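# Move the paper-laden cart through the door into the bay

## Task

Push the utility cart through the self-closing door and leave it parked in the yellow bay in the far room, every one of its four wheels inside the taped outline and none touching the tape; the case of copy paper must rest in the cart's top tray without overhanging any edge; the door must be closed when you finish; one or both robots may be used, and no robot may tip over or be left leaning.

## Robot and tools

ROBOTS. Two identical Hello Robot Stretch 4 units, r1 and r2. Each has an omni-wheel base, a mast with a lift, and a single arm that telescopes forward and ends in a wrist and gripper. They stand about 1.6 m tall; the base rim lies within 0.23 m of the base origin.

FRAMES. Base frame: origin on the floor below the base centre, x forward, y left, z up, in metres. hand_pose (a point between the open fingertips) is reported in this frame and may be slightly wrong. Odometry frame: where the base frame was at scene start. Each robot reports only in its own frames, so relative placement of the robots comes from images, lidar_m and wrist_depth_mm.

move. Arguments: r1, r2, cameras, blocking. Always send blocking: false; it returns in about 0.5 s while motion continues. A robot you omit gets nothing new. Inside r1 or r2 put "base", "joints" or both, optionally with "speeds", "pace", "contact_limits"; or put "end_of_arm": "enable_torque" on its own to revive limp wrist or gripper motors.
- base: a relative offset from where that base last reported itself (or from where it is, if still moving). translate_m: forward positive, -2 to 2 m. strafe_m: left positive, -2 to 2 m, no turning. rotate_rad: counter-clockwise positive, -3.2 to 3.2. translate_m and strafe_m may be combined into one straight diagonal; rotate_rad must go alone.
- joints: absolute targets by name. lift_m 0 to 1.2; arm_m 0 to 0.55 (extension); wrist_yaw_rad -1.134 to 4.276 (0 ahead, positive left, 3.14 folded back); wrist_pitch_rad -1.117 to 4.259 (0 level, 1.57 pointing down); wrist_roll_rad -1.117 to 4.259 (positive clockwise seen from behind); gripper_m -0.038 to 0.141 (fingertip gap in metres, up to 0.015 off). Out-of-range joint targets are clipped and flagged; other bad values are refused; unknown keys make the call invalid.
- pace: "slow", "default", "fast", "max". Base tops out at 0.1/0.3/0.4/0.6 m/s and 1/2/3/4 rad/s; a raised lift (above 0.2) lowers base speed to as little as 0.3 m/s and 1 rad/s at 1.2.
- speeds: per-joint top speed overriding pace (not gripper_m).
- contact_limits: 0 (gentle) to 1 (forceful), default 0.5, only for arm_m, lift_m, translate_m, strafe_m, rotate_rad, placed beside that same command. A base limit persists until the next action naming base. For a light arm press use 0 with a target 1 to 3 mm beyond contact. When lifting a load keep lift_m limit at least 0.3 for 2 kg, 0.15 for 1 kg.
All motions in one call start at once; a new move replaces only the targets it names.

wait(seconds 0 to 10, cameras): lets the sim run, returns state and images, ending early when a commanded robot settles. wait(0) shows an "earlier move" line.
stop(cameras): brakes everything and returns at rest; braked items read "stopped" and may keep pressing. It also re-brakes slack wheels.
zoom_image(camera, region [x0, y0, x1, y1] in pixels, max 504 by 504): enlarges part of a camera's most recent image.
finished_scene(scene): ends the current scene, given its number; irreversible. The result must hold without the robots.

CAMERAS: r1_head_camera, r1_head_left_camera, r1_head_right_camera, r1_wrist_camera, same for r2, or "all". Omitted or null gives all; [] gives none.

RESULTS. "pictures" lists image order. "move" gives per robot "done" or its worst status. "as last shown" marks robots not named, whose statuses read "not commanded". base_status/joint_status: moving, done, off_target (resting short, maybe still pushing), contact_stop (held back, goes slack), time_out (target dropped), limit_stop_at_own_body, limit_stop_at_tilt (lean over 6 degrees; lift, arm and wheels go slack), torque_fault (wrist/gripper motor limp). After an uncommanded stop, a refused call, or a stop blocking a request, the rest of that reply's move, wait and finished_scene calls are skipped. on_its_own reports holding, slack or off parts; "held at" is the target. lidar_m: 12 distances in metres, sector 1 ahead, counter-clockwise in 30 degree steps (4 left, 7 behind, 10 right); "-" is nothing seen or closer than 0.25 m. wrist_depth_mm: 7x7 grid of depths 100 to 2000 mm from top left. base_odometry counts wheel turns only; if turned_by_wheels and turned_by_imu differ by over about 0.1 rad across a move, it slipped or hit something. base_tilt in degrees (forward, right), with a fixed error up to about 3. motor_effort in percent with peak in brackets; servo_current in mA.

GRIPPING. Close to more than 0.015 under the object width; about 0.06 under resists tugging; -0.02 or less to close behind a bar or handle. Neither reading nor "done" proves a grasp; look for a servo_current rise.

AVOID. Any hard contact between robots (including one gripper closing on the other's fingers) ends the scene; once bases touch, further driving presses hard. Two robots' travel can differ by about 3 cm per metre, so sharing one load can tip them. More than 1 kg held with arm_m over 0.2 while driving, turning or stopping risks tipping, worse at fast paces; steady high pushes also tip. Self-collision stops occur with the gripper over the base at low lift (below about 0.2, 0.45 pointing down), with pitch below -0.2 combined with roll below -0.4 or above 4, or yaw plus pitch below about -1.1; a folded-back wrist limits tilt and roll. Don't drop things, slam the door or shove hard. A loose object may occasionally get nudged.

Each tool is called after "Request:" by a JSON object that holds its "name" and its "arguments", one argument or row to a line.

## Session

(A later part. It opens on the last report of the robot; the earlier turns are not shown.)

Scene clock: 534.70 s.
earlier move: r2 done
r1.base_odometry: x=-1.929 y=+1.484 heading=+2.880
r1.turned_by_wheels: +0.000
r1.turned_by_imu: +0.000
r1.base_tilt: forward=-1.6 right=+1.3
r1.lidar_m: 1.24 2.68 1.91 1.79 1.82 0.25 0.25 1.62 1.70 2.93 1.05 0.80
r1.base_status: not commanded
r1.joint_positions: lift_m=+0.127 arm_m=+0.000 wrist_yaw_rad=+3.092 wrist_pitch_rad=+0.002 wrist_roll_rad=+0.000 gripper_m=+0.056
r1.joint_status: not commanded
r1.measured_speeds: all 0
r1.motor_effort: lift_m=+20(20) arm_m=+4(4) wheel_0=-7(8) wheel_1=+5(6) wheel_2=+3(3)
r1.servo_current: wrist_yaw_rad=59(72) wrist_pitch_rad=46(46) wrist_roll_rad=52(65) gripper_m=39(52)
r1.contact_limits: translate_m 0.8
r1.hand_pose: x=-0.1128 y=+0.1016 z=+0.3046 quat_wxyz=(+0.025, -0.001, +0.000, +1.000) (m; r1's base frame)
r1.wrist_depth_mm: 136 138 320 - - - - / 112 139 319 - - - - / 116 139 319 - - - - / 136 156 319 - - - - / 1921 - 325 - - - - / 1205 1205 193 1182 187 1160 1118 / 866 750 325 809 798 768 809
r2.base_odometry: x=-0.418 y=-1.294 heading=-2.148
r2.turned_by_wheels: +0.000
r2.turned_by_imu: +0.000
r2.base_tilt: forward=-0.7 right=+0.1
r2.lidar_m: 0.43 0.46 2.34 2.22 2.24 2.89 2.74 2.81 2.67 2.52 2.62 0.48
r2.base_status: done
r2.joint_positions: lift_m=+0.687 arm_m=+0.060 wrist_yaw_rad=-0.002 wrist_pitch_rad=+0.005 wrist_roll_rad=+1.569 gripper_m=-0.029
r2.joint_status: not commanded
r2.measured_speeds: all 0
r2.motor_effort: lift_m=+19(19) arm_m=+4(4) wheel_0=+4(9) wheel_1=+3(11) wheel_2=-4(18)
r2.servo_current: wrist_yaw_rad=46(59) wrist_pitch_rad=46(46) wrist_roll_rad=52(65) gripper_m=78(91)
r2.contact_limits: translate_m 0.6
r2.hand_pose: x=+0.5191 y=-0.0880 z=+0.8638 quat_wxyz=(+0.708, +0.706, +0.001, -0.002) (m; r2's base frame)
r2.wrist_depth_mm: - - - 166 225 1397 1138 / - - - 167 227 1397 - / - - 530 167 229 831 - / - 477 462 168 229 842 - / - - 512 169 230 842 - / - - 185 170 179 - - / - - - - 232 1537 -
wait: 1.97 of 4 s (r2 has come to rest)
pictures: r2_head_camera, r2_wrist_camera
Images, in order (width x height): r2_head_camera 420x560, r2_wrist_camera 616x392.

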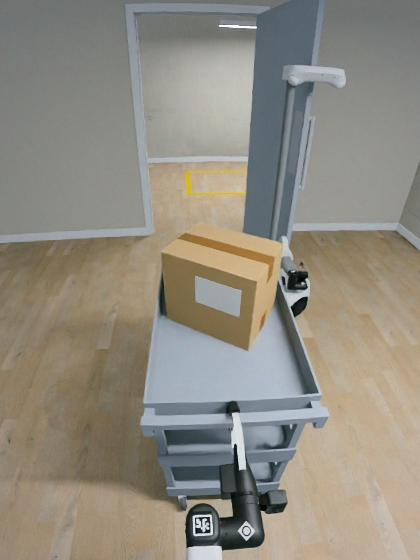

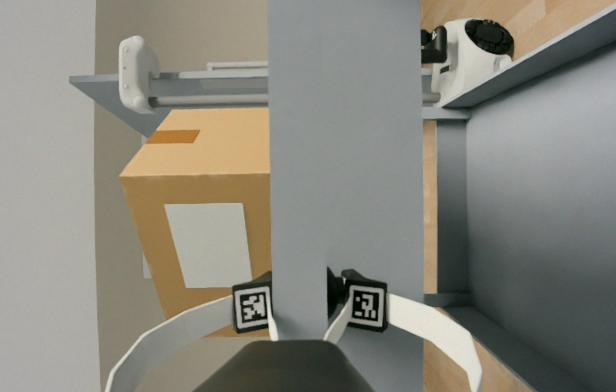

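Request:
{"name": "move", "arguments": {
  "blocking": false,
  "cameras": [],
  "r2": {"base":{"translate_m":0.35,"strafe_m":-0.035},"contact_limits":{"translate_m":0.6}}
}}

Request:
{"name": "wait", "arguments": {
  "seconds": 4,
  "cameras": ["r2_wrist_camera","r2_head_camera"]
}}

Scene clock: 540.17 s.
move: r2 moving
r1: as last shown
r1.lidar_m: 1.24 2.68 1.90 1.80 1.76 0.26 0.25 1.63 1.68 2.93 0.99 0.76
r1.motor_effort: lift_m=+20(20) arm_m=+4(4) wheel_0=-7(8) wheel_1=+6(6) wheel_2=+3(4)
r1.servo_current: wrist_yaw_rad=46(59) wrist_pitch_rad=39(46) wrist_roll_rad=52(59) gripper_m=39(46)
r1.contact_limits: translate_m 0.8
r1.wrist_depth_mm: 136 138 319 - - - - / 112 139 319 - - - - / 116 139 317 - - - - / 136 156 322 - - - - / 1983 - 325 - - - - / 1160 1205 194 1182 187 1138 1160 / 854 759 324 798 798 768 809
r2.base_odometry: x=-0.438 y=-1.318 heading=-2.148
r2.turned_by_wheels: +0.000
r2.turned_by_imu: +0.001
r2.base_tilt: forward=-0.7 right=+0.1
r2.lidar_m: 0.44 0.48 2.35 2.22 2.26 2.94 2.76 2.84 2.65 2.52 2.58 0.48
r2.base_status: translate_m moving; strafe_m moving
r2.joint_positions: lift_m=+0.687 arm_m=+0.060 wrist_yaw_rad=-0.002 wrist_pitch_rad=+0.005 wrist_roll_rad=+1.569 gripper_m=-0.029
r2.joint_status: not commanded
r2.measured_speeds: translate_m=+0.122 strafe_m=-0.012 rotate_rad=+0.005 lift_m=+0.000 arm_m=+0.000 wrist_yaw_rad=+0.002 wrist_pitch_rad=+0.000 wrist_roll_rad=+0.000
r2.motor_effort: lift_m=+19(19) arm_m=+4(4) wheel_0=+8(13) wheel_1=+7(9) wheel_2=-14(16)
r2.servo_current: wrist_yaw_rad=46(52) wrist_pitch_rad=46(52) wrist_roll_rad=46(59) gripper_m=85(91)
r2.contact_limits: translate_m 0.6
r2.hand_pose: x=+0.5191 y=-0.0880 z=+0.8638 quat_wxyz=(+0.708, +0.706, +0.001, -0.002) (m; r2's base frame)
r2.wrist_depth_mm: - - - 166 227 1366 1229 / - 1863 1863 167 227 1366 - / - - 535 167 228 820 - / - 469 462 168 229 831 - / - - 512 169 229 820 - / - - 187 169 179 - - / - - - - 231 1618 -
pictures: none
No camera images: "cameras" was empty.

Scene clock: 542.33 s.
earlier move: r2 done
r1.base_odometry: x=-1.929 y=+1.484 heading=+2.880
r1.turned_by_wheels: +0.000
r1.turned_by_imu: +0.000
r1.base_tilt: forward=-1.6 right=+1.3
r1.lidar_m: 4.57 2.67 1.89 1.81 1.81 0.25 0.25 1.65 1.70 2.92 0.56 0.52
r1.base_status: not commanded
r1.joint_positions: lift_m=+0.127 arm_m=+0.000 wrist_yaw_rad=+3.092 wrist_pitch_rad=+0.002 wrist_roll_rad=+0.000 gripper_m=+0.056
r1.joint_status: not commanded
r1.measured_speeds: all 0
r1.motor_effort: lift_m=+20(20) arm_m=+4(4) wheel_0=-7(8) wheel_1=+6(6) wheel_2=+3(4)
r1.servo_current: wrist_yaw_rad=65(72) wrist_pitch_rad=39(52) wrist_roll_rad=46(65) gripper_m=46(52)
r1.contact_limits: translate_m 0.8
r1.hand_pose: x=-0.1128 y=+0.1016 z=+0.3046 quat_wxyz=(+0.025, -0.001, +0.000, +1.000) (m; r1's base frame)
r1.wrist_depth_mm: 136 138 320 - - - - / 112 139 317 - - - - / 116 139 320 - - - - / 136 157 319 - - - - / 1983 - 325 - - - - / 1205 1205 194 1182 188 1182 1138 / 854 759 324 798 798 778 820
r2.base_odometry: x=-0.638 y=-1.568 heading=-2.148
r2.turned_by_wheels: +0.000
r2.turned_by_imu: +0.002
r2.base_tilt: forward=-0.7 right=+0.1
r2.lidar_m: 0.42 0.47 2.38 2.25 2.35 3.16 3.08 3.17 2.61 2.47 2.56 0.49
r2.base_status: done
r2.joint_positions: lift_m=+0.687 arm_m=+0.060 wrist_yaw_rad=+0.001 wrist_pitch_rad=+0.005 wrist_roll_rad=+1.569 gripper_m=-0.029
r2.joint_status: not commanded
r2.measured_speeds: all 0
r2.motor_effort: lift_m=+19(19) arm_m=+4(4) wheel_0=+4(14) wheel_1=+4(9) wheel_2=-2(16)
r2.servo_current: wrist_yaw_rad=46(52) wrist_pitch_rad=39(52) wrist_roll_rad=59(59) gripper_m=91(91)
r2.contact_limits: translate_m 0.6
r2.hand_pose: x=+0.5193 y=-0.0872 z=+0.8638 quat_wxyz=(+0.708, +0.706, +0.002, -0.001) (m; r2's base frame)
r2.wrist_depth_mm: - - - 181 243 1060 1025 / - 1281 1464 179 240 1255 - / - - 647 176 236 809 - / - - 466 234 235 831 - / - - 488 173 233 831 - / - - 186 170 179 820 - / - - 574 - 227 - -
wait: 2.17 of 4 s (r2 has come to rest)
pictures: r2_head_camera, r2_wrist_camera
Images, in order (width x height): r2_head_camera 420x560, r2_wrist_camera 616x392.

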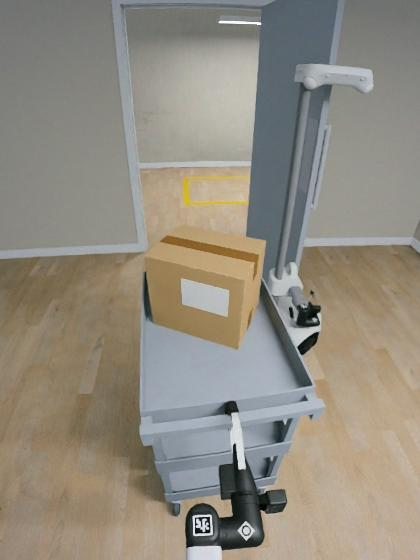

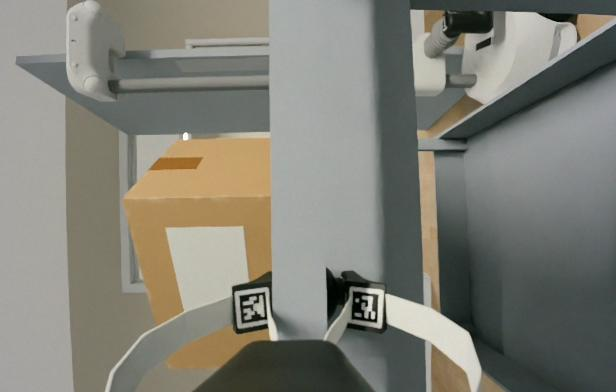

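Request:
{"name": "move", "arguments": {
  "blocking": false,
  "cameras": [],
  "r2": {"base":{"translate_m":0.25,"strafe_m":0.09},"contact_limits":{"translate_m":0.5}}
}}

Request:
{"name": "wait", "arguments": {
  "seconds": 4,
  "cameras": ["r2_wrist_camera","r2_head_camera","r1_head_left_camera"]
}}

Scene clock: 549.30 s.
move: r2 moving
r1: as last shown
r1.lidar_m: 4.57 2.68 1.90 1.81 1.78 0.27 0.25 1.63 1.69 2.91 0.50 0.50
r1.motor_effort: lift_m=+20(20) arm_m=+4(4) wheel_0=-7(8) wheel_1=+5(6) wheel_2=+3(3)
r1.servo_current: wrist_yaw_rad=39(72) wrist_pitch_rad=46(46) wrist_roll_rad=46(52) gripper_m=46(46)
r1.contact_limits: translate_m 0.8
r1.wrist_depth_mm: 136 138 320 - - - - / 112 139 319 - - - - / 116 139 319 - - - - / 136 156 320 - - - - / 1983 - 325 - - - - / 1182 1205 193 1182 187 1160 1118 / 854 741 322 809 798 778 820
r2.base_odometry: x=-0.646 y=-1.600 heading=-2.148
r2.turned_by_wheels: -0.001
r2.turned_by_imu: +0.000
r2.base_tilt: forward=-0.7 right=+0.1
r2.lidar_m: 0.40 0.46 2.36 2.26 2.31 3.10 3.12 3.21 2.62 2.48 2.59 0.50
r2.base_status: translate_m moving; strafe_m moving
r2.joint_positions: lift_m=+0.687 arm_m=+0.060 wrist_yaw_rad=-0.002 wrist_pitch_rad=+0.005 wrist_roll_rad=+1.569 gripper_m=-0.029
r2.joint_status: not commanded
r2.measured_speeds: translate_m=+0.121 strafe_m=+0.046 rotate_rad=-0.008 lift_m=+0.000 arm_m=+0.000 wrist_yaw_rad=-0.025 wrist_pitch_rad=+0.000 wrist_roll_rad=+0.000
r2.motor_effort: lift_m=+19(19) arm_m=+4(4) wheel_0=+0(10) wheel_1=+8(11) wheel_2=-16(16)
r2.servo_current: wrist_yaw_rad=46(65) wrist_pitch_rad=39(46) wrist_roll_rad=46(52) gripper_m=85(91)
r2.contact_limits: translate_m 0.5
r2.hand_pose: x=+0.5191 y=-0.0880 z=+0.8638 quat_wxyz=(+0.708, +0.706, +0.001, -0.002) (m; r2's base frame)
r2.wrist_depth_mm: - - - 246 247 1118 1008 / 1756 1255 1281 181 243 1229 - / - - - 178 240 798 - / - - 466 235 235 842 - / - - 484 174 230 831 - / - - 186 169 178 - - / - - 564 - - - -
pictures: none
No camera images: "cameras" was empty.

Scene clock: 551.10 s.
earlier move: r2 done
r1.base_odometry: x=-1.929 y=+1.484 heading=+2.880
r1.turned_by_wheels: +0.000
r1.turned_by_imu: +0.000
r1.base_tilt: forward=-1.6 right=+1.2
r1.lidar_m: 4.57 2.67 1.90 1.80 1.80 0.27 0.27 1.61 1.69 0.60 0.36 0.53
r1.base_status: not commanded
r1.joint_positions: lift_m=+0.127 arm_m=+0.000 wrist_yaw_rad=+3.092 wrist_pitch_rad=+0.002 wrist_roll_rad=+0.000 gripper_m=+0.056
r1.joint_status: not commanded
r1.measured_speeds: all 0
r1.motor_effort: lift_m=+20(20) arm_m=+4(4) wheel_0=-7(8) wheel_1=+5(6) wheel_2=+3(4)
r1.servo_current: wrist_yaw_rad=59(72) wrist_pitch_rad=46(46) wrist_roll_rad=52(59) gripper_m=46(52)
r1.contact_limits: translate_m 0.8
r1.hand_pose: x=-0.1128 y=+0.1016 z=+0.3046 quat_wxyz=(+0.025, -0.001, +0.000, +1.000) (m; r1's base frame)
r1.wrist_depth_mm: 136 138 320 - - - - / 112 139 319 - - - - / 116 139 319 - - - - / 136 156 319 - - - - / 1921 - 325 - - - - / 1205 1205 193 1205 187 1138 1118 / 854 759 324 809 788 778 809
r2.base_odometry: x=-0.699 y=-1.826 heading=-2.148
r2.turned_by_wheels: +0.001
r2.turned_by_imu: +0.001
r2.base_tilt: forward=-0.6 right=+0.0
r2.lidar_m: 0.42 0.47 2.27 2.16 2.25 2.99 3.36 3.46 2.69 2.56 2.66 0.46
r2.base_status: done
r2.joint_positions: lift_m=+0.687 arm_m=+0.060 wrist_yaw_rad=-0.002 wrist_pitch_rad=+0.005 wrist_roll_rad=+1.569 gripper_m=-0.029
r2.joint_status: not commanded
r2.measured_speeds: all 0
r2.motor_effort: lift_m=+19(19) arm_m=+4(4) wheel_0=+4(10) wheel_1=+3(11) wheel_2=-4(18)
r2.servo_current: wrist_yaw_rad=39(65) wrist_pitch_rad=46(52) wrist_roll_rad=52(59) gripper_m=78(91)
r2.contact_limits: translate_m 0.5
r2.hand_pose: x=+0.5191 y=-0.0880 z=+0.8638 quat_wxyz=(+0.708, +0.706, +0.001, -0.002) (m; r2's base frame)
r2.wrist_depth_mm: 1025 1025 1025 167 228 1042 931 / - - - 168 228 768 - / - - 535 169 229 831 - / - 477 466 169 229 831 - / - - 504 170 229 842 - / - - 186 169 178 - - / - - - - - 1537 -
wait: 1.80 of 4 s (r2 has come to rest)
pictures: r1_head_left_camera, r2_head_camera, r2_wrist_camera
Images, in order (width x height): r1_head_left_camera 420x672, r2_head_camera 420x560, r2_wrist_camera 616x392.

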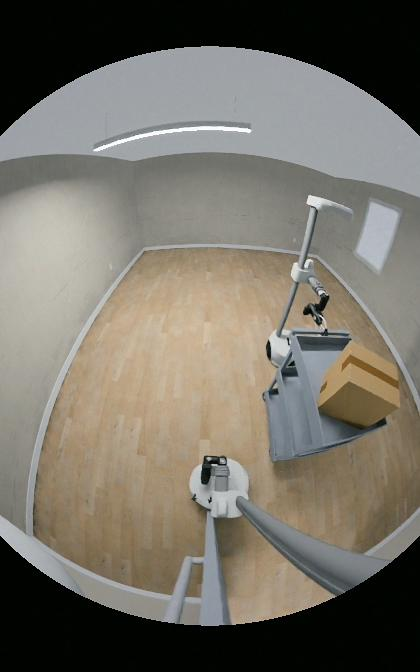

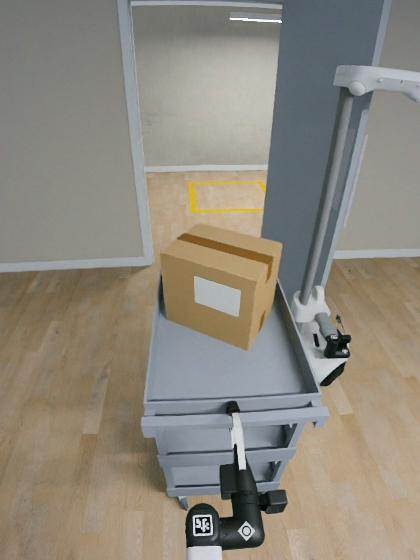

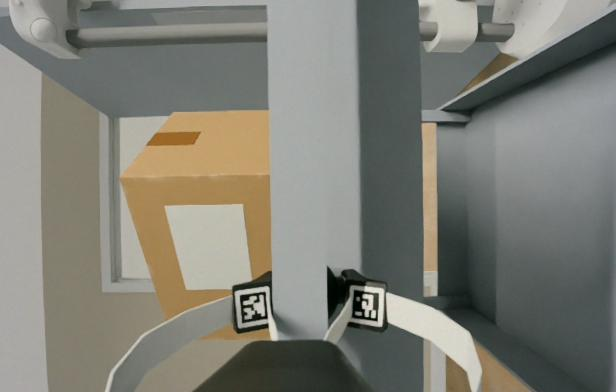

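Request:
{"name": "move", "arguments": {
  "blocking": false,
  "cameras": [],
  "r2": {"base":{"strafe_m":-0.03},"contact_limits":{"strafe_m":0.5},"pace":"slow"}
}}

Request:
{"name": "wait", "arguments": {
  "seconds": 1.5,
  "cameras": []
}}

Request:
{"name": "move", "arguments": {
  "blocking": false,
  "cameras": [],
  "r2": {"base":{"rotate_rad":0.15},"pace":"slow"}
}}

Request:
{"name": "wait", "arguments": {
  "seconds": 2,
  "cameras": ["r2_wrist_camera","r2_head_camera"]
}}

Scene clock: 566.13 s.
move: r2 moving
r1: as last shown
r1.base_tilt: forward=-1.6 right=+1.3
r1.lidar_m: 4.57 2.70 1.89 1.78 1.79 0.27 0.25 1.61 1.70 0.61 0.39 0.51
r1.motor_effort: lift_m=+20(20) arm_m=+4(4) wheel_0=-8(8) wheel_1=+6(6) wheel_2=+3(3)
r1.servo_current: wrist_yaw_rad=52(59) wrist_pitch_rad=46(46) wrist_roll_rad=59(59) gripper_m=46(46)
r1.contact_limits: translate_m 0.8
r1.wrist_depth_mm: 136 138 320 - - - - / 112 139 319 - - - - / 116 139 319 - - - - / 136 157 320 - - - - / 1921 - 324 - - - - / 1182 1229 194 1160 188 1118 1118 / 842 759 324 798 809 768 809
r2.base_odometry: x=-0.711 y=-1.818 heading=-2.147
r2.turned_by_wheels: +0.000
r2.turned_by_imu: +0.001
r2.base_tilt: forward=-0.7 right=+0.1
r2.lidar_m: 0.46 0.48 2.30 2.20 2.26 3.05 3.35 3.42 2.68 2.53 2.61 0.48
r2.base_status: strafe_m moving
r2.joint_positions: lift_m=+0.687 arm_m=+0.060 wrist_yaw_rad=+0.002 wrist_pitch_rad=+0.005 wrist_roll_rad=+1.569 gripper_m=-0.029
r2.joint_status: not commanded
r2.measured_speeds: translate_m=+0.000 strafe_m=-0.056 rotate_rad=+0.001 lift_m=+0.000 arm_m=+0.000 wrist_yaw_rad=+0.003 wrist_pitch_rad=+0.000 wrist_roll_rad=+0.000
r2.motor_effort: lift_m=+19(19) arm_m=+4(4) wheel_0=+12(14) wheel_1=-8(8) wheel_2=+0(3)
r2.servo_current: wrist_yaw_rad=39(52) wrist_pitch_rad=52(52) wrist_roll_rad=52(52) gripper_m=85(85)
r2.contact_limits: strafe_m 0.5
r2.hand_pose: x=+0.5194 y=-0.0869 z=+0.8638 quat_wxyz=(+0.708, +0.706, +0.002, -0.001) (m; r2's base frame)
r2.wrist_depth_mm: 1025 1025 1042 167 228 1008 917 / - - - 168 228 741 - / - - 539 168 229 831 - / - 480 459 169 229 831 - / - - 508 170 230 842 - / - - 187 170 178 - - / - - - - - 1576 -
pictures: none
No camera images: "cameras" was empty.

Scene clock: 566.93 s.
earlier move: r2 done
r1.base_odometry: x=-1.929 y=+1.484 heading=+2.880
r1.turned_by_wheels: +0.000
r1.turned_by_imu: +0.000
r1.base_tilt: forward=-1.5 right=+1.3
r1.lidar_m: 4.56 2.68 1.88 1.80 1.78 0.25 0.25 1.63 1.69 0.60 0.40 0.53
r1.base_status: not commanded
r1.joint_positions: lift_m=+0.127 arm_m=+0.000 wrist_yaw_rad=+3.092 wrist_pitch_rad=+0.002 wrist_roll_rad=+0.000 gripper_m=+0.056
r1.joint_status: not commanded
r1.measured_speeds: all 0
r1.motor_effort: lift_m=+20(20) arm_m=+4(4) wheel_0=-8(8) wheel_1=+6(6) wheel_2=+3(4)
r1.servo_current: wrist_yaw_rad=59(65) wrist_pitch_rad=46(52) wrist_roll_rad=39(59) gripper_m=39(46)
r1.contact_limits: translate_m 0.8
r1.hand_pose: x=-0.1128 y=+0.1016 z=+0.3046 quat_wxyz=(+0.025, -0.001, +0.000, +1.000) (m; r1's base frame)
r1.wrist_depth_mm: 136 138 320 - - - - / 112 139 319 - - - - / 116 139 317 - - - - / 136 156 320 - - - - / 1921 - 325 - - - - / 1182 1205 193 1205 187 1182 1138 / 842 759 322 798 798 778 809
r2.base_odometry: x=-0.724 y=-1.810 heading=-2.147
r2.turned_by_wheels: +0.000
r2.turned_by_imu: +0.000
r2.base_tilt: forward=-0.7 right=+0.1
r2.lidar_m: 0.45 0.47 2.36 2.21 2.30 3.07 3.37 3.43 2.68 2.53 2.62 0.50
r2.base_status: done
r2.joint_positions: lift_m=+0.687 arm_m=+0.060 wrist_yaw_rad=+0.002 wrist_pitch_rad=+0.005 wrist_roll_rad=+1.569 gripper_m=-0.029
r2.joint_status: not commanded
r2.measured_speeds: all 0
r2.motor_effort: lift_m=+19(19) arm_m=+4(4) wheel_0=+7(14) wheel_1=-4(8) wheel_2=+0(3)
r2.servo_current: wrist_yaw_rad=39(59) wrist_pitch_rad=39(52) wrist_roll_rad=39(59) gripper_m=85(85)
r2.contact_limits: strafe_m 0.5
r2.hand_pose: x=+0.5194 y=-0.0869 z=+0.8638 quat_wxyz=(+0.708, +0.706, +0.002, -0.001) (m; r2's base frame)
r2.wrist_depth_mm: 1042 1060 1205 172 233 1042 904 / - - - 172 233 1464 - / - - 569 171 233 820 - / - 477 462 170 232 831 - / - - 500 171 231 842 - / - - 186 170 178 - - / - - - - - 544 -
wait: 0.80 of 1.5 s (r2 has come to rest)
pictures: none
No camera images: "cameras" was empty.

Scene clock: 567.43 s.
move: r2 moving
r1: as last shown
r1.base_tilt: forward=-1.6 right=+1.3
r1.lidar_m: 4.56 2.68 1.90 1.80 1.80 0.25 0.25 1.61 1.68 0.61 0.39 0.54
r1.motor_effort: lift_m=+20(20) arm_m=+4(5) wheel_0=-8(8) wheel_1=+5(6) wheel_2=+3(4)
r1.servo_current: wrist_yaw_rad=46(78) wrist_pitch_rad=46(46) wrist_roll_rad=65(65) gripper_m=46(46)
r1.contact_limits: translate_m 0.8
r1.wrist_depth_mm: 136 138 320 - - - - / 112 138 319 - - - - / 116 139 317 - - - - / 136 156 320 - - - - / 1983 - 322 - - - - / 1229 1182 194 1182 187 1160 1138 / 854 750 322 809 809 768 809
r2.base_odometry: x=-0.724 y=-1.810 heading=-2.036
r2.turned_by_wheels: +0.111
r2.turned_by_imu: +0.108
r2.base_tilt: forward=-0.7 right=+0.1
r2.lidar_m: 0.46 2.62 2.25 2.21 2.39 3.42 3.35 3.36 2.60 2.53 2.68 0.48
r2.base_status: rotate_rad moving
r2.joint_positions: lift_m=+0.687 arm_m=+0.060 wrist_yaw_rad=-0.005 wrist_pitch_rad=+0.005 wrist_roll_rad=+1.569 gripper_m=-0.029
r2.joint_status: not commanded
r2.measured_speeds: translate_m=+0.003 strafe_m=-0.002 rotate_rad=+0.295 lift_m=+0.000 arm_m=+0.000 wrist_yaw_rad=+0.000 wrist_pitch_rad=+0.000 wrist_roll_rad=+0.000
r2.motor_effort: lift_m=+19(19) arm_m=+4(4) wheel_0=-10(13) wheel_1=-6(8) wheel_2=-9(13)
r2.servo_current: wrist_yaw_rad=46(59) wrist_pitch_rad=46(52) wrist_roll_rad=46(59) gripper_m=85(85)
r2.hand_pose: x=+0.5188 y=-0.0890 z=+0.8638 quat_wxyz=(+0.708, +0.706, +0.000, -0.004) (m; r2's base frame)
r2.wrist_depth_mm: - - - 157 216 - - / - - 569 159 219 750 - / - 504 452 162 222 831 - / - 496 480 164 226 842 - / - - 539 168 229 - - / - - 186 169 179 - - / - - - - - 1537 473
pictures: none
No camera images: "cameras" was empty.

Scene clock: 568.00 s.
earlier move: r2 done
r1.base_odometry: x=-1.929 y=+1.484 heading=+2.880
r1.turned_by_wheels: +0.000
r1.turned_by_imu: +0.000
r1.base_tilt: forward=-1.6 right=+1.3
r1.lidar_m: 4.58 2.69 1.91 1.80 1.80 0.25 0.25 1.61 1.69 0.60 0.39 0.56
r1.base_status: not commanded
r1.joint_positions: lift_m=+0.127 arm_m=+0.000 wrist_yaw_rad=+3.092 wrist_pitch_rad=+0.002 wrist_roll_rad=+0.000 gripper_m=+0.056
r1.joint_status: not commanded
r1.measured_speeds: all 0
r1.motor_effort: lift_m=+20(20) arm_m=+4(5) wheel_0=-8(8) wheel_1=+5(6) wheel_2=+3(4)
r1.servo_current: wrist_yaw_rad=52(78) wrist_pitch_rad=46(46) wrist_roll_rad=59(65) gripper_m=33(52)
r1.contact_limits: translate_m 0.8
r1.hand_pose: x=-0.1128 y=+0.1016 z=+0.3046 quat_wxyz=(+0.025, -0.001, +0.000, +1.000) (m; r1's base frame)
r1.wrist_depth_mm: 136 138 324 - - - - / 112 139 317 - - - - / 116 139 320 - - - - / 136 156 320 - - - - / 1983 - 325 - - - - / 1182 1205 194 1182 187 1138 1138 / 854 759 324 798 798 788 820
r2.base_odometry: x=-0.724 y=-1.810 heading=-1.999
r2.turned_by_wheels: +0.038
r2.turned_by_imu: +0.037
r2.base_tilt: forward=-0.7 right=+0.1
r2.lidar_m: 0.47 2.66 2.22 2.21 2.40 3.38 3.34 3.24 2.58 2.54 2.75 0.48
r2.base_status: done
r2.joint_positions: lift_m=+0.687 arm_m=+0.060 wrist_yaw_rad=-0.002 wrist_pitch_rad=+0.005 wrist_roll_rad=+1.569 gripper_m=-0.029
r2.joint_status: not commanded
r2.measured_speeds: all 0
r2.motor_effort: lift_m=+19(19) arm_m=+4(4) wheel_0=-3(13) wheel_1=-6(8) wheel_2=-4(13)
r2.servo_current: wrist_yaw_rad=52(59) wrist_pitch_rad=39(52) wrist_roll_rad=39(59) gripper_m=78(91)
r2.hand_pose: x=+0.5191 y=-0.0880 z=+0.8638 quat_wxyz=(+0.708, +0.706, +0.001, -0.002) (m; r2's base frame)
r2.wrist_depth_mm: - - - 143 200 732 - / - - 496 148 206 - - / - 442 436 152 212 820 - / - - 496 158 219 820 - / - - 580 163 227 - - / - - 186 168 177 544 - / - - - - 242 1537 462
wait: 0.57 of 2 s (r2 has come to rest)
pictures: r2_head_camera, r2_wrist_camera
Images, in order (width x height): r2_head_camera 420x560, r2_wrist_camera 616x392.

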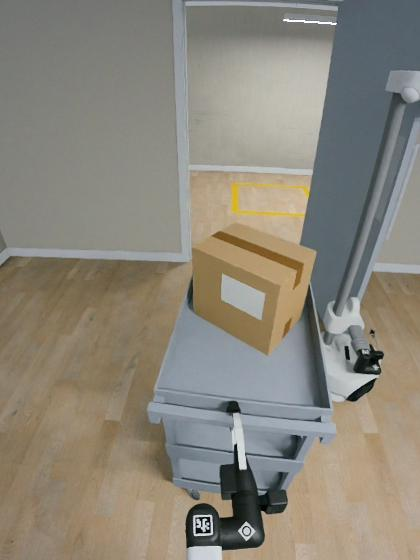

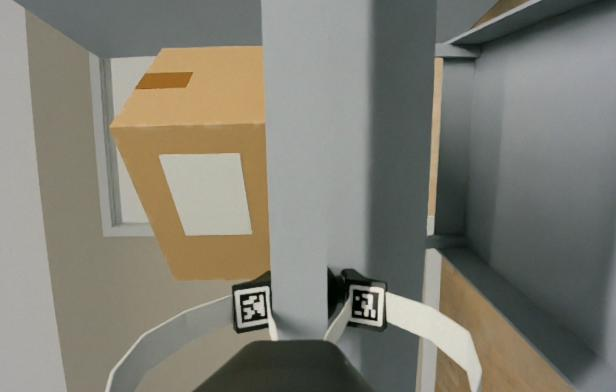

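Request:
{"name": "move", "arguments": {
  "blocking": false,
  "cameras": [],
  "r2": {"base":{"translate_m":0.388,"strafe_m":-0.095},"contact_limits":{"translate_m":0.5}}
}}

Request:
{"name": "wait", "arguments": {
  "seconds": 4,
  "cameras": ["r2_wrist_camera","r2_head_camera","r1_head_left_camera"]
}}

Scene clock: 593.90 s.
move: r2 moving
r1: as last shown
r1.lidar_m: 4.56 2.69 1.91 1.80 1.81 0.26 0.25 1.63 1.70 0.49 0.39 0.54
r1.motor_effort: lift_m=+20(20) arm_m=+4(4) wheel_0=-7(8) wheel_1=+5(6) wheel_2=+3(3)
r1.servo_current: wrist_yaw_rad=33(59) wrist_pitch_rad=39(52) wrist_roll_rad=46(59) gripper_m=39(46)
r1.contact_limits: translate_m 0.8
r1.wrist_depth_mm: 136 138 322 - - - - / 112 139 319 - - - - / 116 139 320 - - - - / 137 156 317 - - - - / 1921 - 324 - - - - / 1182 1205 195 1182 188 1160 1138 / 842 759 322 798 798 768 798
r2.base_odometry: x=-0.744 y=-1.835 heading=-1.998
r2.turned_by_wheels: +0.000
r2.turned_by_imu: +0.001
r2.base_tilt: forward=-0.7 right=+0.0
r2.lidar_m: 0.45 2.63 2.25 2.19 2.41 3.42 3.36 3.26 2.57 2.53 2.77 0.46
r2.base_status: translate_m moving; strafe_m moving
r2.joint_positions: lift_m=+0.687 arm_m=+0.060 wrist_yaw_rad=-0.002 wrist_pitch_rad=+0.005 wrist_roll_rad=+1.569 gripper_m=-0.029
r2.joint_status: not commanded
r2.measured_speeds: translate_m=+0.120 strafe_m=-0.030 rotate_rad=+0.000 lift_m=+0.000 arm_m=+0.000 wrist_yaw_rad=+0.015 wrist_pitch_rad=+0.000 wrist_roll_rad=+0.000
r2.motor_effort: lift_m=+19(19) arm_m=+4(5) wheel_0=+14(14) wheel_1=+6(7) wheel_2=-14(16)
r2.servo_current: wrist_yaw_rad=39(59) wrist_pitch_rad=39(46) wrist_roll_rad=52(52) gripper_m=85(85)
r2.contact_limits: translate_m 0.5
r2.hand_pose: x=+0.5191 y=-0.0879 z=+0.8638 quat_wxyz=(+0.708, +0.706, +0.001, -0.002) (m; r2's base frame)
r2.wrist_depth_mm: - - - 142 198 699 - / - - 488 146 204 - - / - 442 436 151 211 809 - / - - 500 156 217 820 - / - - 585 163 225 - - / - - 187 167 178 1576 - / - - - - 241 1576 462
pictures: none
No camera images: "cameras" was empty.

Scene clock: 596.20 s.
earlier move: r2 done
r1.base_odometry: x=-1.929 y=+1.484 heading=+2.880
r1.turned_by_wheels: +0.000
r1.turned_by_imu: +0.000
r1.base_tilt: forward=-1.6 right=+1.3
r1.lidar_m: 4.57 2.70 1.91 1.81 1.77 0.27 0.25 1.61 0.42 0.38 0.41 0.53
r1.base_status: not commanded
r1.joint_positions: lift_m=+0.127 arm_m=+0.000 wrist_yaw_rad=+3.092 wrist_pitch_rad=+0.002 wrist_roll_rad=+0.000 gripper_m=+0.056
r1.joint_status: not commanded
r1.measured_speeds: all 0
r1.motor_effort: lift_m=+20(20) arm_m=+4(4) wheel_0=-8(9) wheel_1=+6(6) wheel_2=+3(4)
r1.servo_current: wrist_yaw_rad=39(72) wrist_pitch_rad=33(52) wrist_roll_rad=59(65) gripper_m=46(46)
r1.contact_limits: translate_m 0.8
r1.hand_pose: x=-0.1128 y=+0.1016 z=+0.3046 quat_wxyz=(+0.025, -0.001, +0.000, +1.000) (m; r1's base frame)
r1.wrist_depth_mm: 136 138 320 - - - - / 112 139 320 - - - - / 116 139 317 - - - - / 136 156 319 - - - - / 1921 - 325 - - - - / 1205 1229 194 1182 187 1160 1118 / 842 750 324 798 809 768 820
r2.base_odometry: x=-0.971 y=-2.124 heading=-1.998
r2.turned_by_wheels: +0.000
r2.turned_by_imu: +0.002
r2.base_tilt: forward=-0.7 right=+0.1
r2.lidar_m: 0.43 0.52 2.29 2.26 2.46 3.68 3.75 3.21 2.53 2.49 0.88 0.49
r2.base_status: done
r2.joint_positions: lift_m=+0.687 arm_m=+0.060 wrist_yaw_rad=+0.000 wrist_pitch_rad=+0.005 wrist_roll_rad=+1.569 gripper_m=-0.029
r2.joint_status: not commanded
r2.measured_speeds: all 0
r2.motor_effort: lift_m=+19(19) arm_m=+4(5) wheel_0=+4(15) wheel_1=+4(9) wheel_2=-1(16)
r2.servo_current: wrist_yaw_rad=33(59) wrist_pitch_rad=46(52) wrist_roll_rad=39(59) gripper_m=85(91)
r2.contact_limits: translate_m 0.5
r2.hand_pose: x=+0.5193 y=-0.0873 z=+0.8638 quat_wxyz=(+0.708, +0.706, +0.002, -0.001) (m; r2's base frame)
r2.wrist_depth_mm: - - - 157 215 1499 - / - - 603 159 219 750 - / 1756 508 452 162 222 809 - / 1808 496 473 164 225 820 - / - 564 539 167 229 - - / - - 186 169 178 - - / - - - - 236 1464 484
wait: 2.30 of 4 s (r2 has come to rest)
pictures: r1_head_left_camera, r2_head_camera, r2_wrist_camera
Images, in order (width x height): r1_head_left_camera 420x672, r2_head_camera 420x560, r2_wrist_camera 616x392.

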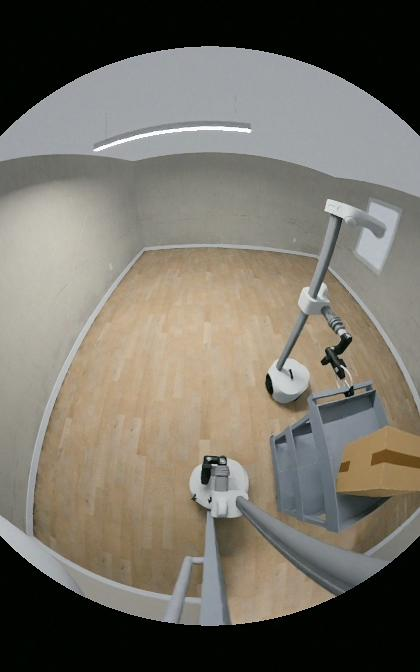

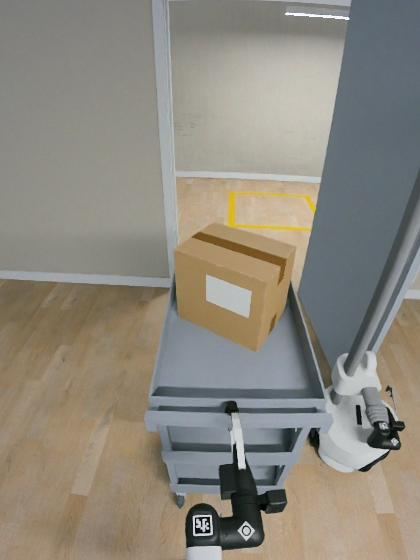

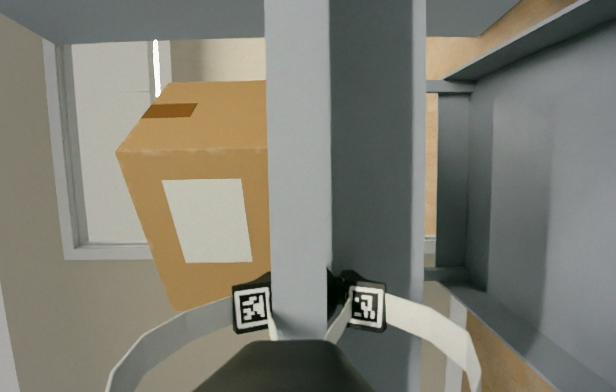

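Request:
{"name": "move", "arguments": {
  "blocking": false,
  "cameras": [],
  "r2": {"base":{"translate_m":0.4,"strafe_m":-0.02},"contact_limits":{"translate_m":0.4}}
}}

Request:
{"name": "wait", "arguments": {
  "seconds": 4,
  "cameras": ["r2_wrist_camera","r2_head_camera","r1_head_right_camera"]
}}

Scene clock: 606.10 s.
move: r2 moving
r1: as last shown
r1.lidar_m: 4.57 2.71 1.93 1.81 1.79 0.26 0.25 1.63 0.41 0.38 0.39 0.73
r1.motor_effort: lift_m=+20(20) arm_m=+4(4) wheel_0=-8(8) wheel_1=+6(6) wheel_2=+3(4)
r1.servo_current: wrist_yaw_rad=52(65) wrist_pitch_rad=33(46) wrist_roll_rad=52(59) gripper_m=39(46)
r1.contact_limits: translate_m 0.8
r1.wrist_depth_mm: 136 138 319 - - - - / 112 139 319 - - - - / 116 139 319 - - - - / 136 156 319 - - - - / 1921 - 324 - - - - / 1182 1205 193 1182 187 1138 1138 / 854 750 322 788 788 768 820
r2.base_odometry: x=-0.986 y=-2.151 heading=-1.998
r2.turned_by_wheels: +0.000
r2.turned_by_imu: +0.001
r2.base_tilt: forward=-0.7 right=+0.0
r2.lidar_m: 0.46 0.51 2.30 2.24 2.44 3.72 3.80 3.23 2.54 2.49 0.87 0.47
r2.base_status: translate_m moving; strafe_m moving
r2.joint_positions: lift_m=+0.687 arm_m=+0.060 wrist_yaw_rad=+0.000 wrist_pitch_rad=+0.005 wrist_roll_rad=+1.569 gripper_m=-0.029
r2.joint_status: not commanded
r2.measured_speeds: translate_m=+0.121 strafe_m=-0.006 rotate_rad=-0.003 lift_m=+0.000 arm_m=+0.000 wrist_yaw_rad=+0.000 wrist_pitch_rad=+0.000 wrist_roll_rad=+0.000
r2.motor_effort: lift_m=+19(19) arm_m=+4(4) wheel_0=+10(11) wheel_1=+8(9) wheel_2=-14(15)
r2.servo_current: wrist_yaw_rad=52(59) wrist_pitch_rad=46(52) wrist_roll_rad=39(52) gripper_m=78(85)
r2.contact_limits: translate_m 0.4
r2.hand_pose: x=+0.5193 y=-0.0873 z=+0.8638 quat_wxyz=(+0.708, +0.706, +0.002, -0.001) (m; r2's base frame)
r2.wrist_depth_mm: - - - 158 217 1499 - / 1756 - - 160 220 750 - / - - 466 162 223 820 - / 1808 496 473 165 226 842 - / - 554 530 167 229 - - / - - 187 168 179 - - / - - - - 233 1576 488
pictures: none
No camera images: "cameras" was empty.

Scene clock: 608.43 s.
earlier move: r2 done
r1.base_odometry: x=-1.929 y=+1.484 heading=+2.880
r1.turned_by_wheels: +0.000
r1.turned_by_imu: +0.000
r1.base_tilt: forward=-1.6 right=+1.3
r1.lidar_m: 4.57 2.73 1.88 1.80 1.81 0.26 0.25 0.64 0.43 0.40 0.57 0.68
r1.base_status: not commanded
r1.joint_positions: lift_m=+0.127 arm_m=+0.000 wrist_yaw_rad=+3.092 wrist_pitch_rad=+0.002 wrist_roll_rad=+0.000 gripper_m=+0.056
r1.joint_status: not commanded
r1.measured_speeds: all 0
r1.motor_effort: lift_m=+20(20) arm_m=+4(4) wheel_0=-8(8) wheel_1=+6(6) wheel_2=+3(4)
r1.servo_current: wrist_yaw_rad=52(72) wrist_pitch_rad=39(52) wrist_roll_rad=39(65) gripper_m=39(52)
r1.contact_limits: translate_m 0.8
r1.hand_pose: x=-0.1128 y=+0.1016 z=+0.3046 quat_wxyz=(+0.025, -0.001, +0.000, +1.000) (m; r1's base frame)
r1.wrist_depth_mm: 136 138 320 - - - - / 112 138 319 - - - - / 116 139 319 - - - - / 136 156 320 - - - - / 1983 - 327 - - - - / 1205 1205 194 1160 186 1160 1138 / 854 750 322 788 788 778 820
r2.base_odometry: x=-1.155 y=-2.479 heading=-1.998
r2.turned_by_wheels: +0.000
r2.turned_by_imu: -0.001
r2.base_tilt: forward=-0.7 right=+0.1
r2.lidar_m: 0.44 1.84 2.28 2.23 2.41 3.64 4.16 3.22 2.54 0.71 0.62 0.48
r2.base_status: done
r2.joint_positions: lift_m=+0.687 arm_m=+0.060 wrist_yaw_rad=-0.001 wrist_pitch_rad=+0.005 wrist_roll_rad=+1.569 gripper_m=-0.029
r2.joint_status: not commanded
r2.measured_speeds: all 0
r2.motor_effort: lift_m=+19(19) arm_m=+4(5) wheel_0=+0(12) wheel_1=+3(10) wheel_2=-5(19)
r2.servo_current: wrist_yaw_rad=39(59) wrist_pitch_rad=46(52) wrist_roll_rad=46(59) gripper_m=85(91)
r2.contact_limits: translate_m 0.4
r2.hand_pose: x=+0.5191 y=-0.0878 z=+0.8638 quat_wxyz=(+0.708, +0.706, +0.001, -0.002) (m; r2's base frame)
r2.wrist_depth_mm: - - - 161 220 1576 525 / - - - 162 222 750 - / - - 473 164 224 831 - / - 488 473 166 227 831 - / - - 525 168 229 831 - / - - 186 170 178 - - / - - - - 234 1499 492
wait: 2.33 of 4 s (r2 has come to rest)
pictures: r1_head_right_camera, r2_head_camera, r2_wrist_camera
Images, in order (width x height): r1_head_right_camera 420x672, r2_head_camera 420x560, r2_wrist_camera 616x392.

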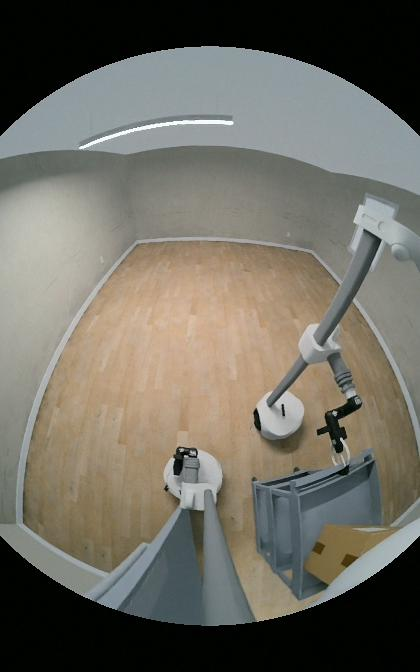

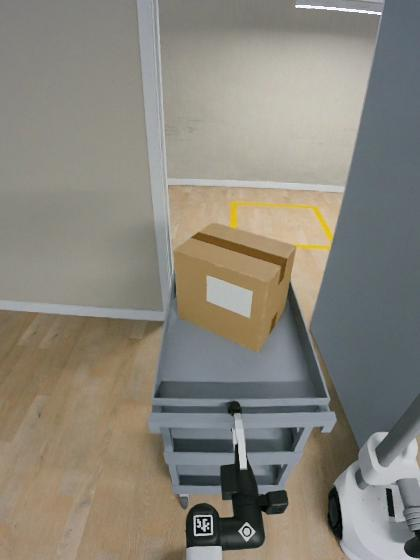

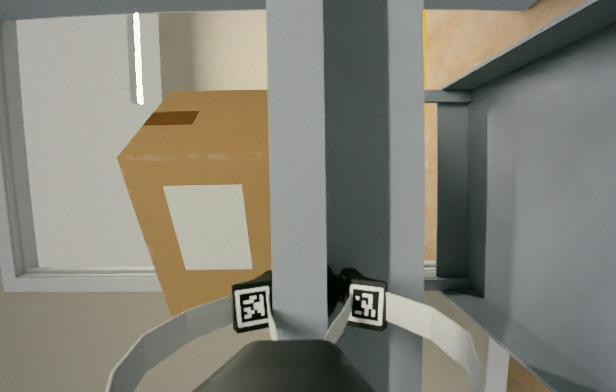

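Request:
{"name": "move", "arguments": {
  "blocking": false,
  "cameras": [],
  "r2": {"base":{"translate_m":0.03,"strafe_m":0.2},"contact_limits":{"translate_m":0.4},"pace":"slow"}
}}

Request:
{"name": "wait", "arguments": {
  "seconds": 4,
  "cameras": []
}}

Request:
{"name": "move", "arguments": {
  "blocking": false,
  "cameras": [],
  "r2": {"base":{"rotate_rad":-0.21},"pace":"slow"}
}}

Request:
{"name": "wait", "arguments": {
  "seconds": 2,
  "cameras": []
}}

Request:
{"name": "move", "arguments": {
  "blocking": false,
  "cameras": [],
  "r2": {"base":{"strafe_m":0.135},"contact_limits":{"strafe_m":0.4},"pace":"slow"}
}}

Request:
{"name": "wait", "arguments": {
  "seconds": 3,
  "cameras": ["r2_wrist_camera","r2_head_camera","r1_head_right_camera"]
}}

Scene clock: 643.43 s.
move: r2 moving
r1: as last shown
r1.lidar_m: 4.57 2.69 1.91 1.80 1.80 0.25 0.25 0.66 0.43 0.39 0.58 0.65
r1.motor_effort: lift_m=+20(20) arm_m=+4(4) wheel_0=-8(8) wheel_1=+5(6) wheel_2=+3(4)
r1.servo_current: wrist_yaw_rad=46(59) wrist_pitch_rad=39(46) wrist_roll_rad=46(65) gripper_m=33(46)
r1.contact_limits: translate_m 0.8
r1.wrist_depth_mm: 136 138 324 - - - - / 112 139 319 - - - - / 116 139 320 - - - - / 136 156 320 - - - - / 1921 - 327 - - - - / 1205 1182 193 1205 187 1182 1160 / 842 750 322 809 788 768 820
r2.base_odometry: x=-1.144 y=-2.487 heading=-1.999
r2.turned_by_wheels: -0.001
r2.turned_by_imu: +0.000
r2.base_tilt: forward=-0.7 right=+0.1
r2.lidar_m: 0.46 1.82 2.25 2.22 2.42 3.63 4.16 3.25 2.56 0.73 0.61 0.48
r2.base_status: translate_m moving; strafe_m moving
r2.joint_positions: lift_m=+0.687 arm_m=+0.060 wrist_yaw_rad=-0.002 wrist_pitch_rad=+0.005 wrist_roll_rad=+1.569 gripper_m=-0.029
r2.joint_status: not commanded
r2.measured_speeds: translate_m=+0.008 strafe_m=+0.051 rotate_rad=+0.002 lift_m=+0.000 arm_m=+0.000 wrist_yaw_rad=+0.000 wrist_pitch_rad=+0.000 wrist_roll_rad=+0.000
r2.motor_effort: lift_m=+19(19) arm_m=+4(4) wheel_0=-11(14) wheel_1=+6(8) wheel_2=-10(10)
r2.servo_current: wrist_yaw_rad=46(46) wrist_pitch_rad=39(46) wrist_roll_rad=39(52) gripper_m=85(85)
r2.contact_limits: translate_m 0.4
r2.hand_pose: x=+0.5191 y=-0.0880 z=+0.8638 quat_wxyz=(+0.708, +0.706, +0.001, -0.002) (m; r2's base frame)
r2.wrist_depth_mm: - - - 160 219 1618 - / - - - 161 221 750 - / - 525 462 163 224 820 - / - 496 473 165 226 831 - / - - 530 167 229 - - / - - 186 169 178 - - / - - - - 235 1464 488
pictures: none
No camera images: "cameras" was empty.

Scene clock: 646.17 s.
earlier move: r2 done
r1.base_odometry: x=-1.929 y=+1.484 heading=+2.880
r1.turned_by_wheels: +0.000
r1.turned_by_imu: +0.000
r1.base_tilt: forward=-1.6 right=+1.3
r1.lidar_m: 4.58 2.70 1.92 1.78 1.79 0.25 0.25 0.68 0.55 0.55 0.77 3.97
r1.base_status: not commanded
r1.joint_positions: lift_m=+0.127 arm_m=+0.000 wrist_yaw_rad=+3.092 wrist_pitch_rad=+0.002 wrist_roll_rad=+0.000 gripper_m=+0.056
r1.joint_status: not commanded
r1.measured_speeds: all 0
r1.motor_effort: lift_m=+20(20) arm_m=+4(4) wheel_0=-8(8) wheel_1=+6(6) wheel_2=+3(4)
r1.servo_current: wrist_yaw_rad=52(72) wrist_pitch_rad=46(52) wrist_roll_rad=33(65) gripper_m=39(52)
r1.contact_limits: translate_m 0.8
r1.hand_pose: x=-0.1128 y=+0.1016 z=+0.3046 quat_wxyz=(+0.025, -0.001, +0.000, +1.000) (m; r1's base frame)
r1.wrist_depth_mm: 136 138 320 - - - - / 112 138 319 - - - - / 116 139 319 - - - - / 137 156 319 - - - - / 1983 - 324 - - - - / 1182 1182 194 1205 187 1138 1118 / 842 750 324 788 798 778 820
r2.base_odometry: x=-0.986 y=-2.589 heading=-1.999
r2.turned_by_wheels: +0.000
r2.turned_by_imu: +0.000
r2.base_tilt: forward=-0.6 right=+0.0
r2.lidar_m: 0.48 1.78 2.06 2.03 2.19 3.29 4.16 3.47 2.75 0.83 0.76 0.43
r2.base_status: done
r2.joint_positions: lift_m=+0.687 arm_m=+0.060 wrist_yaw_rad=-0.002 wrist_pitch_rad=+0.005 wrist_roll_rad=+1.569 gripper_m=-0.029
r2.joint_status: not commanded
r2.measured_speeds: all 0
r2.motor_effort: lift_m=+19(19) arm_m=+4(5) wheel_0=-7(14) wheel_1=+4(8) wheel_2=-5(10)
r2.servo_current: wrist_yaw_rad=46(59) wrist_pitch_rad=39(52) wrist_roll_rad=46(59) gripper_m=85(91)
r2.contact_limits: translate_m 0.4
r2.hand_pose: x=+0.5191 y=-0.0881 z=+0.8638 quat_wxyz=(+0.708, +0.706, +0.001, -0.002) (m; r2's base frame)
r2.wrist_depth_mm: - 477 459 123 178 - - / - 404 407 127 187 - - / - 473 466 136 199 - - / - - 549 144 211 - - / - - - 154 222 - - / - - 183 167 178 1397 488 / - 137 - - - - 1160
wait: 2.73 of 4 s (r2 has come to rest)
pictures: none
No camera images: "cameras" was empty.

Scene clock: 646.67 s.
move: r2 moving
r1: as last shown
r1.lidar_m: 4.56 2.69 1.88 1.81 1.79 0.26 0.25 0.66 0.54 0.52 0.73 3.97
r1.motor_effort: lift_m=+20(20) arm_m=+4(4) wheel_0=-8(8) wheel_1=+5(6) wheel_2=+3(3)
r1.servo_current: wrist_yaw_rad=39(59) wrist_pitch_rad=39(52) wrist_roll_rad=52(59) gripper_m=39(46)
r1.contact_limits: translate_m 0.8
r1.wrist_depth_mm: 136 138 320 - - - - / 112 139 319 - - - - / 116 139 319 - - - - / 136 156 319 - - - - / 1921 - 325 - - - - / 1182 1205 193 1182 189 1160 1138 / 842 759 322 798 778 778 809
r2.base_odometry: x=-0.986 y=-2.590 heading=-2.121
r2.turned_by_wheels: -0.122
r2.turned_by_imu: -0.118
r2.base_tilt: forward=-0.7 right=+0.1
r2.lidar_m: 0.46 0.51 2.11 2.02 2.12 2.89 - 3.91 2.83 2.72 0.76 0.47
r2.base_status: rotate_rad moving
r2.joint_positions: lift_m=+0.687 arm_m=+0.060 wrist_yaw_rad=+0.005 wrist_pitch_rad=+0.005 wrist_roll_rad=+1.569 gripper_m=-0.029
r2.joint_status: not commanded
r2.measured_speeds: translate_m=+0.000 strafe_m=+0.001 rotate_rad=-0.447 lift_m=+0.000 arm_m=+0.000 wrist_yaw_rad=+0.000 wrist_pitch_rad=+0.000 wrist_roll_rad=+0.000
r2.motor_effort: lift_m=+19(19) arm_m=+4(4) wheel_0=+10(15) wheel_1=+7(10) wheel_2=+11(12)
r2.servo_current: wrist_yaw_rad=46(59) wrist_pitch_rad=46(46) wrist_roll_rad=39(52) gripper_m=85(91)
r2.hand_pose: x=+0.5197 y=-0.0860 z=+0.8638 quat_wxyz=(+0.708, +0.706, +0.003, +0.000) (m; r2's base frame)
r2.wrist_depth_mm: - - - 137 191 - - / - 504 462 142 200 - - / - 449 439 148 208 - - / - - 512 154 216 809 - / - - 609 161 227 - - / - - 183 168 179 554 - / - - - - 245 1430 473
pictures: none
No camera images: "cameras" was empty.

Scene clock: 647.37 s.
earlier move: r2 done
r1.base_odometry: x=-1.929 y=+1.484 heading=+2.880
r1.turned_by_wheels: +0.000
r1.turned_by_imu: +0.000
r1.base_tilt: forward=-1.6 right=+1.2
r1.lidar_m: 4.57 2.70 1.93 1.82 1.76 0.26 0.25 0.68 0.50 0.48 0.70 3.98
r1.base_status: not commanded
r1.joint_positions: lift_m=+0.127 arm_m=+0.000 wrist_yaw_rad=+3.092 wrist_pitch_rad=+0.002 wrist_roll_rad=+0.000 gripper_m=+0.056
r1.joint_status: not commanded
r1.measured_speeds: all 0
r1.motor_effort: lift_m=+20(20) arm_m=+4(4) wheel_0=-7(8) wheel_1=+6(6) wheel_2=+3(3)
r1.servo_current: wrist_yaw_rad=46(59) wrist_pitch_rad=33(52) wrist_roll_rad=59(59) gripper_m=39(46)
r1.contact_limits: translate_m 0.8
r1.hand_pose: x=-0.1128 y=+0.1016 z=+0.3046 quat_wxyz=(+0.025, -0.001, +0.000, +1.000) (m; r1's base frame)
r1.wrist_depth_mm: 136 138 320 - - - - / 112 139 320 - - - - / 116 139 319 - - - - / 136 156 319 - - - - / 1921 - 325 - - - - / 1229 1182 193 1182 187 1160 1118 / 842 750 322 809 788 778 809
r2.base_odometry: x=-0.986 y=-2.589 heading=-2.207
r2.turned_by_wheels: -0.086
r2.turned_by_imu: -0.084
r2.base_tilt: forward=-0.7 right=+0.1
r2.lidar_m: 0.43 0.50 2.19 2.05 2.08 2.66 4.20 4.21 2.92 2.71 0.77 0.47
r2.base_status: done
r2.joint_positions: lift_m=+0.687 arm_m=+0.060 wrist_yaw_rad=+0.001 wrist_pitch_rad=+0.005 wrist_roll_rad=+1.569 gripper_m=-0.029
r2.joint_status: not commanded
r2.measured_speeds: all 0
r2.motor_effort: lift_m=+19(19) arm_m=+4(5) wheel_0=+5(15) wheel_1=+5(10) wheel_2=+6(12)
r2.servo_current: wrist_yaw_rad=52(59) wrist_pitch_rad=39(46) wrist_roll_rad=46(65) gripper_m=91(91)
r2.hand_pose: x=+0.5193 y=-0.0871 z=+0.8638 quat_wxyz=(+0.708, +0.706, +0.002, -0.001) (m; r2's base frame)
r2.wrist_depth_mm: - - - 163 221 - - / - - - 164 223 750 - / - - 488 165 226 820 - / - 484 466 167 227 820 - / - - 521 169 230 831 - / - - 186 169 179 - - / - - - - 234 - -
wait: 0.70 of 2 s (r2 has come to rest)
pictures: none
No camera images: "cameras" was empty.

Scene clock: 647.87 s.
move: r2 moving
r1: as last shown
r1.lidar_m: 4.57 2.68 1.90 1.79 1.79 0.27 0.26 0.67 0.51 0.46 0.72 4.00
r1.motor_effort: lift_m=+20(20) arm_m=+4(4) wheel_0=-8(8) wheel_1=+5(6) wheel_2=+3(3)
r1.servo_current: wrist_yaw_rad=52(59) wrist_pitch_rad=39(52) wrist_roll_rad=46(59) gripper_m=39(46)
r1.contact_limits: translate_m 0.8
r1.wrist_depth_mm: 135 138 322 - - - - / 112 139 319 - - - - / 116 139 317 - - - - / 136 156 319 - - - - / 1921 - 324 - - - - / 1205 1229 194 1205 187 1160 1118 / 854 759 322 809 778 788 820
r2.base_odometry: x=-0.975 y=-2.598 heading=-2.208
r2.turned_by_wheels: +0.000
r2.turned_by_imu: +0.000
r2.base_tilt: forward=-0.7 right=+0.1
r2.lidar_m: 0.45 1.71 2.16 1.99 2.07 2.62 4.19 4.21 2.94 2.73 0.79 0.48
r2.base_status: strafe_m moving
r2.joint_positions: lift_m=+0.687 arm_m=+0.060 wrist_yaw_rad=+0.000 wrist_pitch_rad=+0.005 wrist_roll_rad=+1.569 gripper_m=-0.029
r2.joint_status: not commanded
r2.measured_speeds: translate_m=+0.000 strafe_m=+0.055 rotate_rad=-0.001 lift_m=+0.000 arm_m=+0.000 wrist_yaw_rad=-0.018 wrist_pitch_rad=+0.000 wrist_roll_rad=+0.000
r2.motor_effort: lift_m=+19(19) arm_m=+4(5) wheel_0=-9(9) wheel_1=+7(10) wheel_2=+0(6)
r2.servo_current: wrist_yaw_rad=46(52) wrist_pitch_rad=46(46) wrist_roll_rad=46(59) gripper_m=78(91)
r2.contact_limits: strafe_m 0.4
r2.hand_pose: x=+0.5192 y=-0.0875 z=+0.8638 quat_wxyz=(+0.708, +0.706, +0.002, -0.002) (m; r2's base frame)
r2.wrist_depth_mm: - - - 163 224 - - / - - - 165 225 741 - / - - 492 166 226 820 - / - 484 466 167 229 842 - / - - 517 169 230 842 - / - - 186 169 178 - - / - - - - 233 - -
pictures: none
No camera images: "cameras" was empty.

Scene clock: 649.87 s.
earlier move: r2 done
r1.base_odometry: x=-1.929 y=+1.484 heading=+2.880
r1.turned_by_wheels: +0.000
r1.turned_by_imu: +0.000
r1.base_tilt: forward=-1.6 right=+1.3
r1.lidar_m: 4.57 2.67 1.92 1.81 1.81 0.26 0.25 0.67 0.58 0.59 0.85 3.99
r1.base_status: not commanded
r1.joint_positions: lift_m=+0.127 arm_m=+0.000 wrist_yaw_rad=+3.092 wrist_pitch_rad=+0.002 wrist_roll_rad=+0.000 gripper_m=+0.056
r1.joint_status: not commanded
r1.measured_speeds: all 0
r1.motor_effort: lift_m=+20(20) arm_m=+4(5) wheel_0=-8(8) wheel_1=+5(6) wheel_2=+3(3)
r1.servo_current: wrist_yaw_rad=59(65) wrist_pitch_rad=39(52) wrist_roll_rad=52(72) gripper_m=33(46)
r1.contact_limits: translate_m 0.8
r1.hand_pose: x=-0.1128 y=+0.1016 z=+0.3046 quat_wxyz=(+0.025, -0.001, +0.000, +1.000) (m; r1's base frame)
r1.wrist_depth_mm: 136 138 320 - - - - / 112 139 317 - - - - / 116 139 317 - - - - / 136 156 319 - - - - / 1983 - 324 - - - - / 1205 1205 194 1205 188 1138 1138 / 866 750 324 798 788 778 820
r2.base_odometry: x=-0.878 y=-2.670 heading=-2.207
r2.turned_by_wheels: +0.000
r2.turned_by_imu: +0.000
r2.base_tilt: forward=-0.7 right=+0.0
r2.lidar_m: 0.48 1.70 2.00 1.89 1.92 2.50 4.20 4.19 3.07 2.85 0.89 0.46
r2.base_status: done
r2.joint_positions: lift_m=+0.687 arm_m=+0.060 wrist_yaw_rad=-0.003 wrist_pitch_rad=+0.005 wrist_roll_rad=+1.569 gripper_m=-0.029
r2.joint_status: not commanded
r2.measured_speeds: all 0
r2.motor_effort: lift_m=+19(19) arm_m=+4(5) wheel_0=-6(14) wheel_1=+4(10) wheel_2=+0(6)
r2.servo_current: wrist_yaw_rad=46(59) wrist_pitch_rad=46(52) wrist_roll_rad=52(59) gripper_m=78(91)
r2.contact_limits: strafe_m 0.4
r2.hand_pose: x=+0.5190 y=-0.0882 z=+0.8638 quat_wxyz=(+0.708, +0.706, +0.001, -0.003) (m; r2's base frame)
r2.wrist_depth_mm: - - 1576 141 196 - - / - - 477 145 203 - - / - 449 436 150 210 - - / - - 500 156 219 820 - / - - 591 162 225 - - / - - 183 168 178 530 - / - 137 - - - - 477
wait: 2.00 of 3 s (r2 has come to rest)
pictures: r1_head_right_camera, r2_head_camera, r2_wrist_camera
Images, in order (width x height): r1_head_right_camera 420x672, r2_head_camera 420x560, r2_wrist_camera 616x392.

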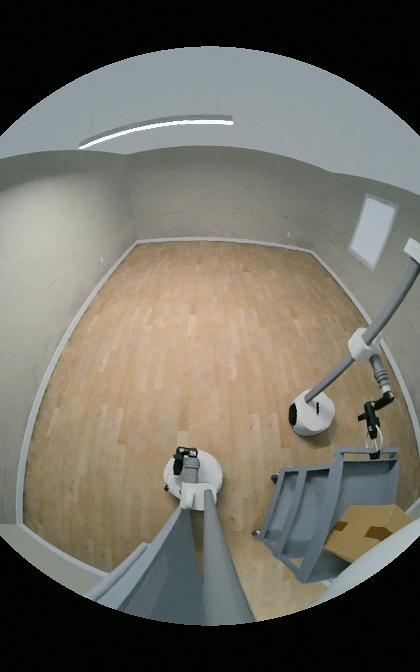

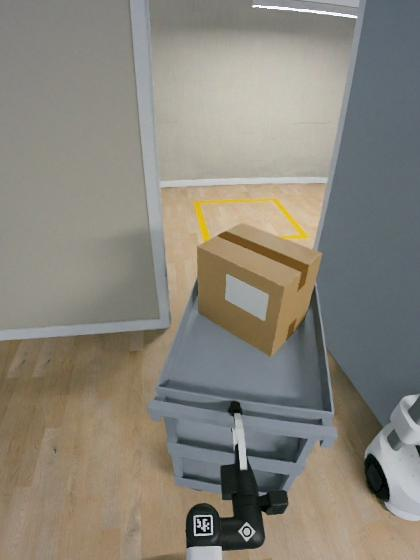

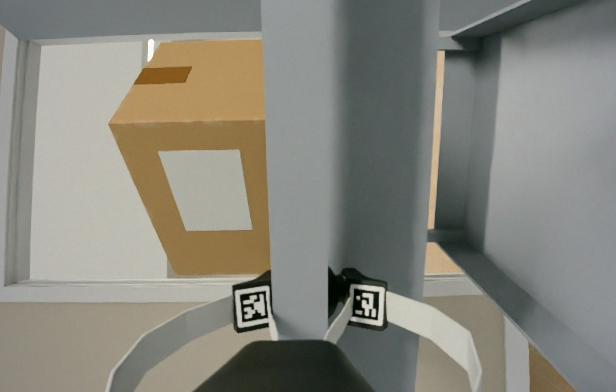

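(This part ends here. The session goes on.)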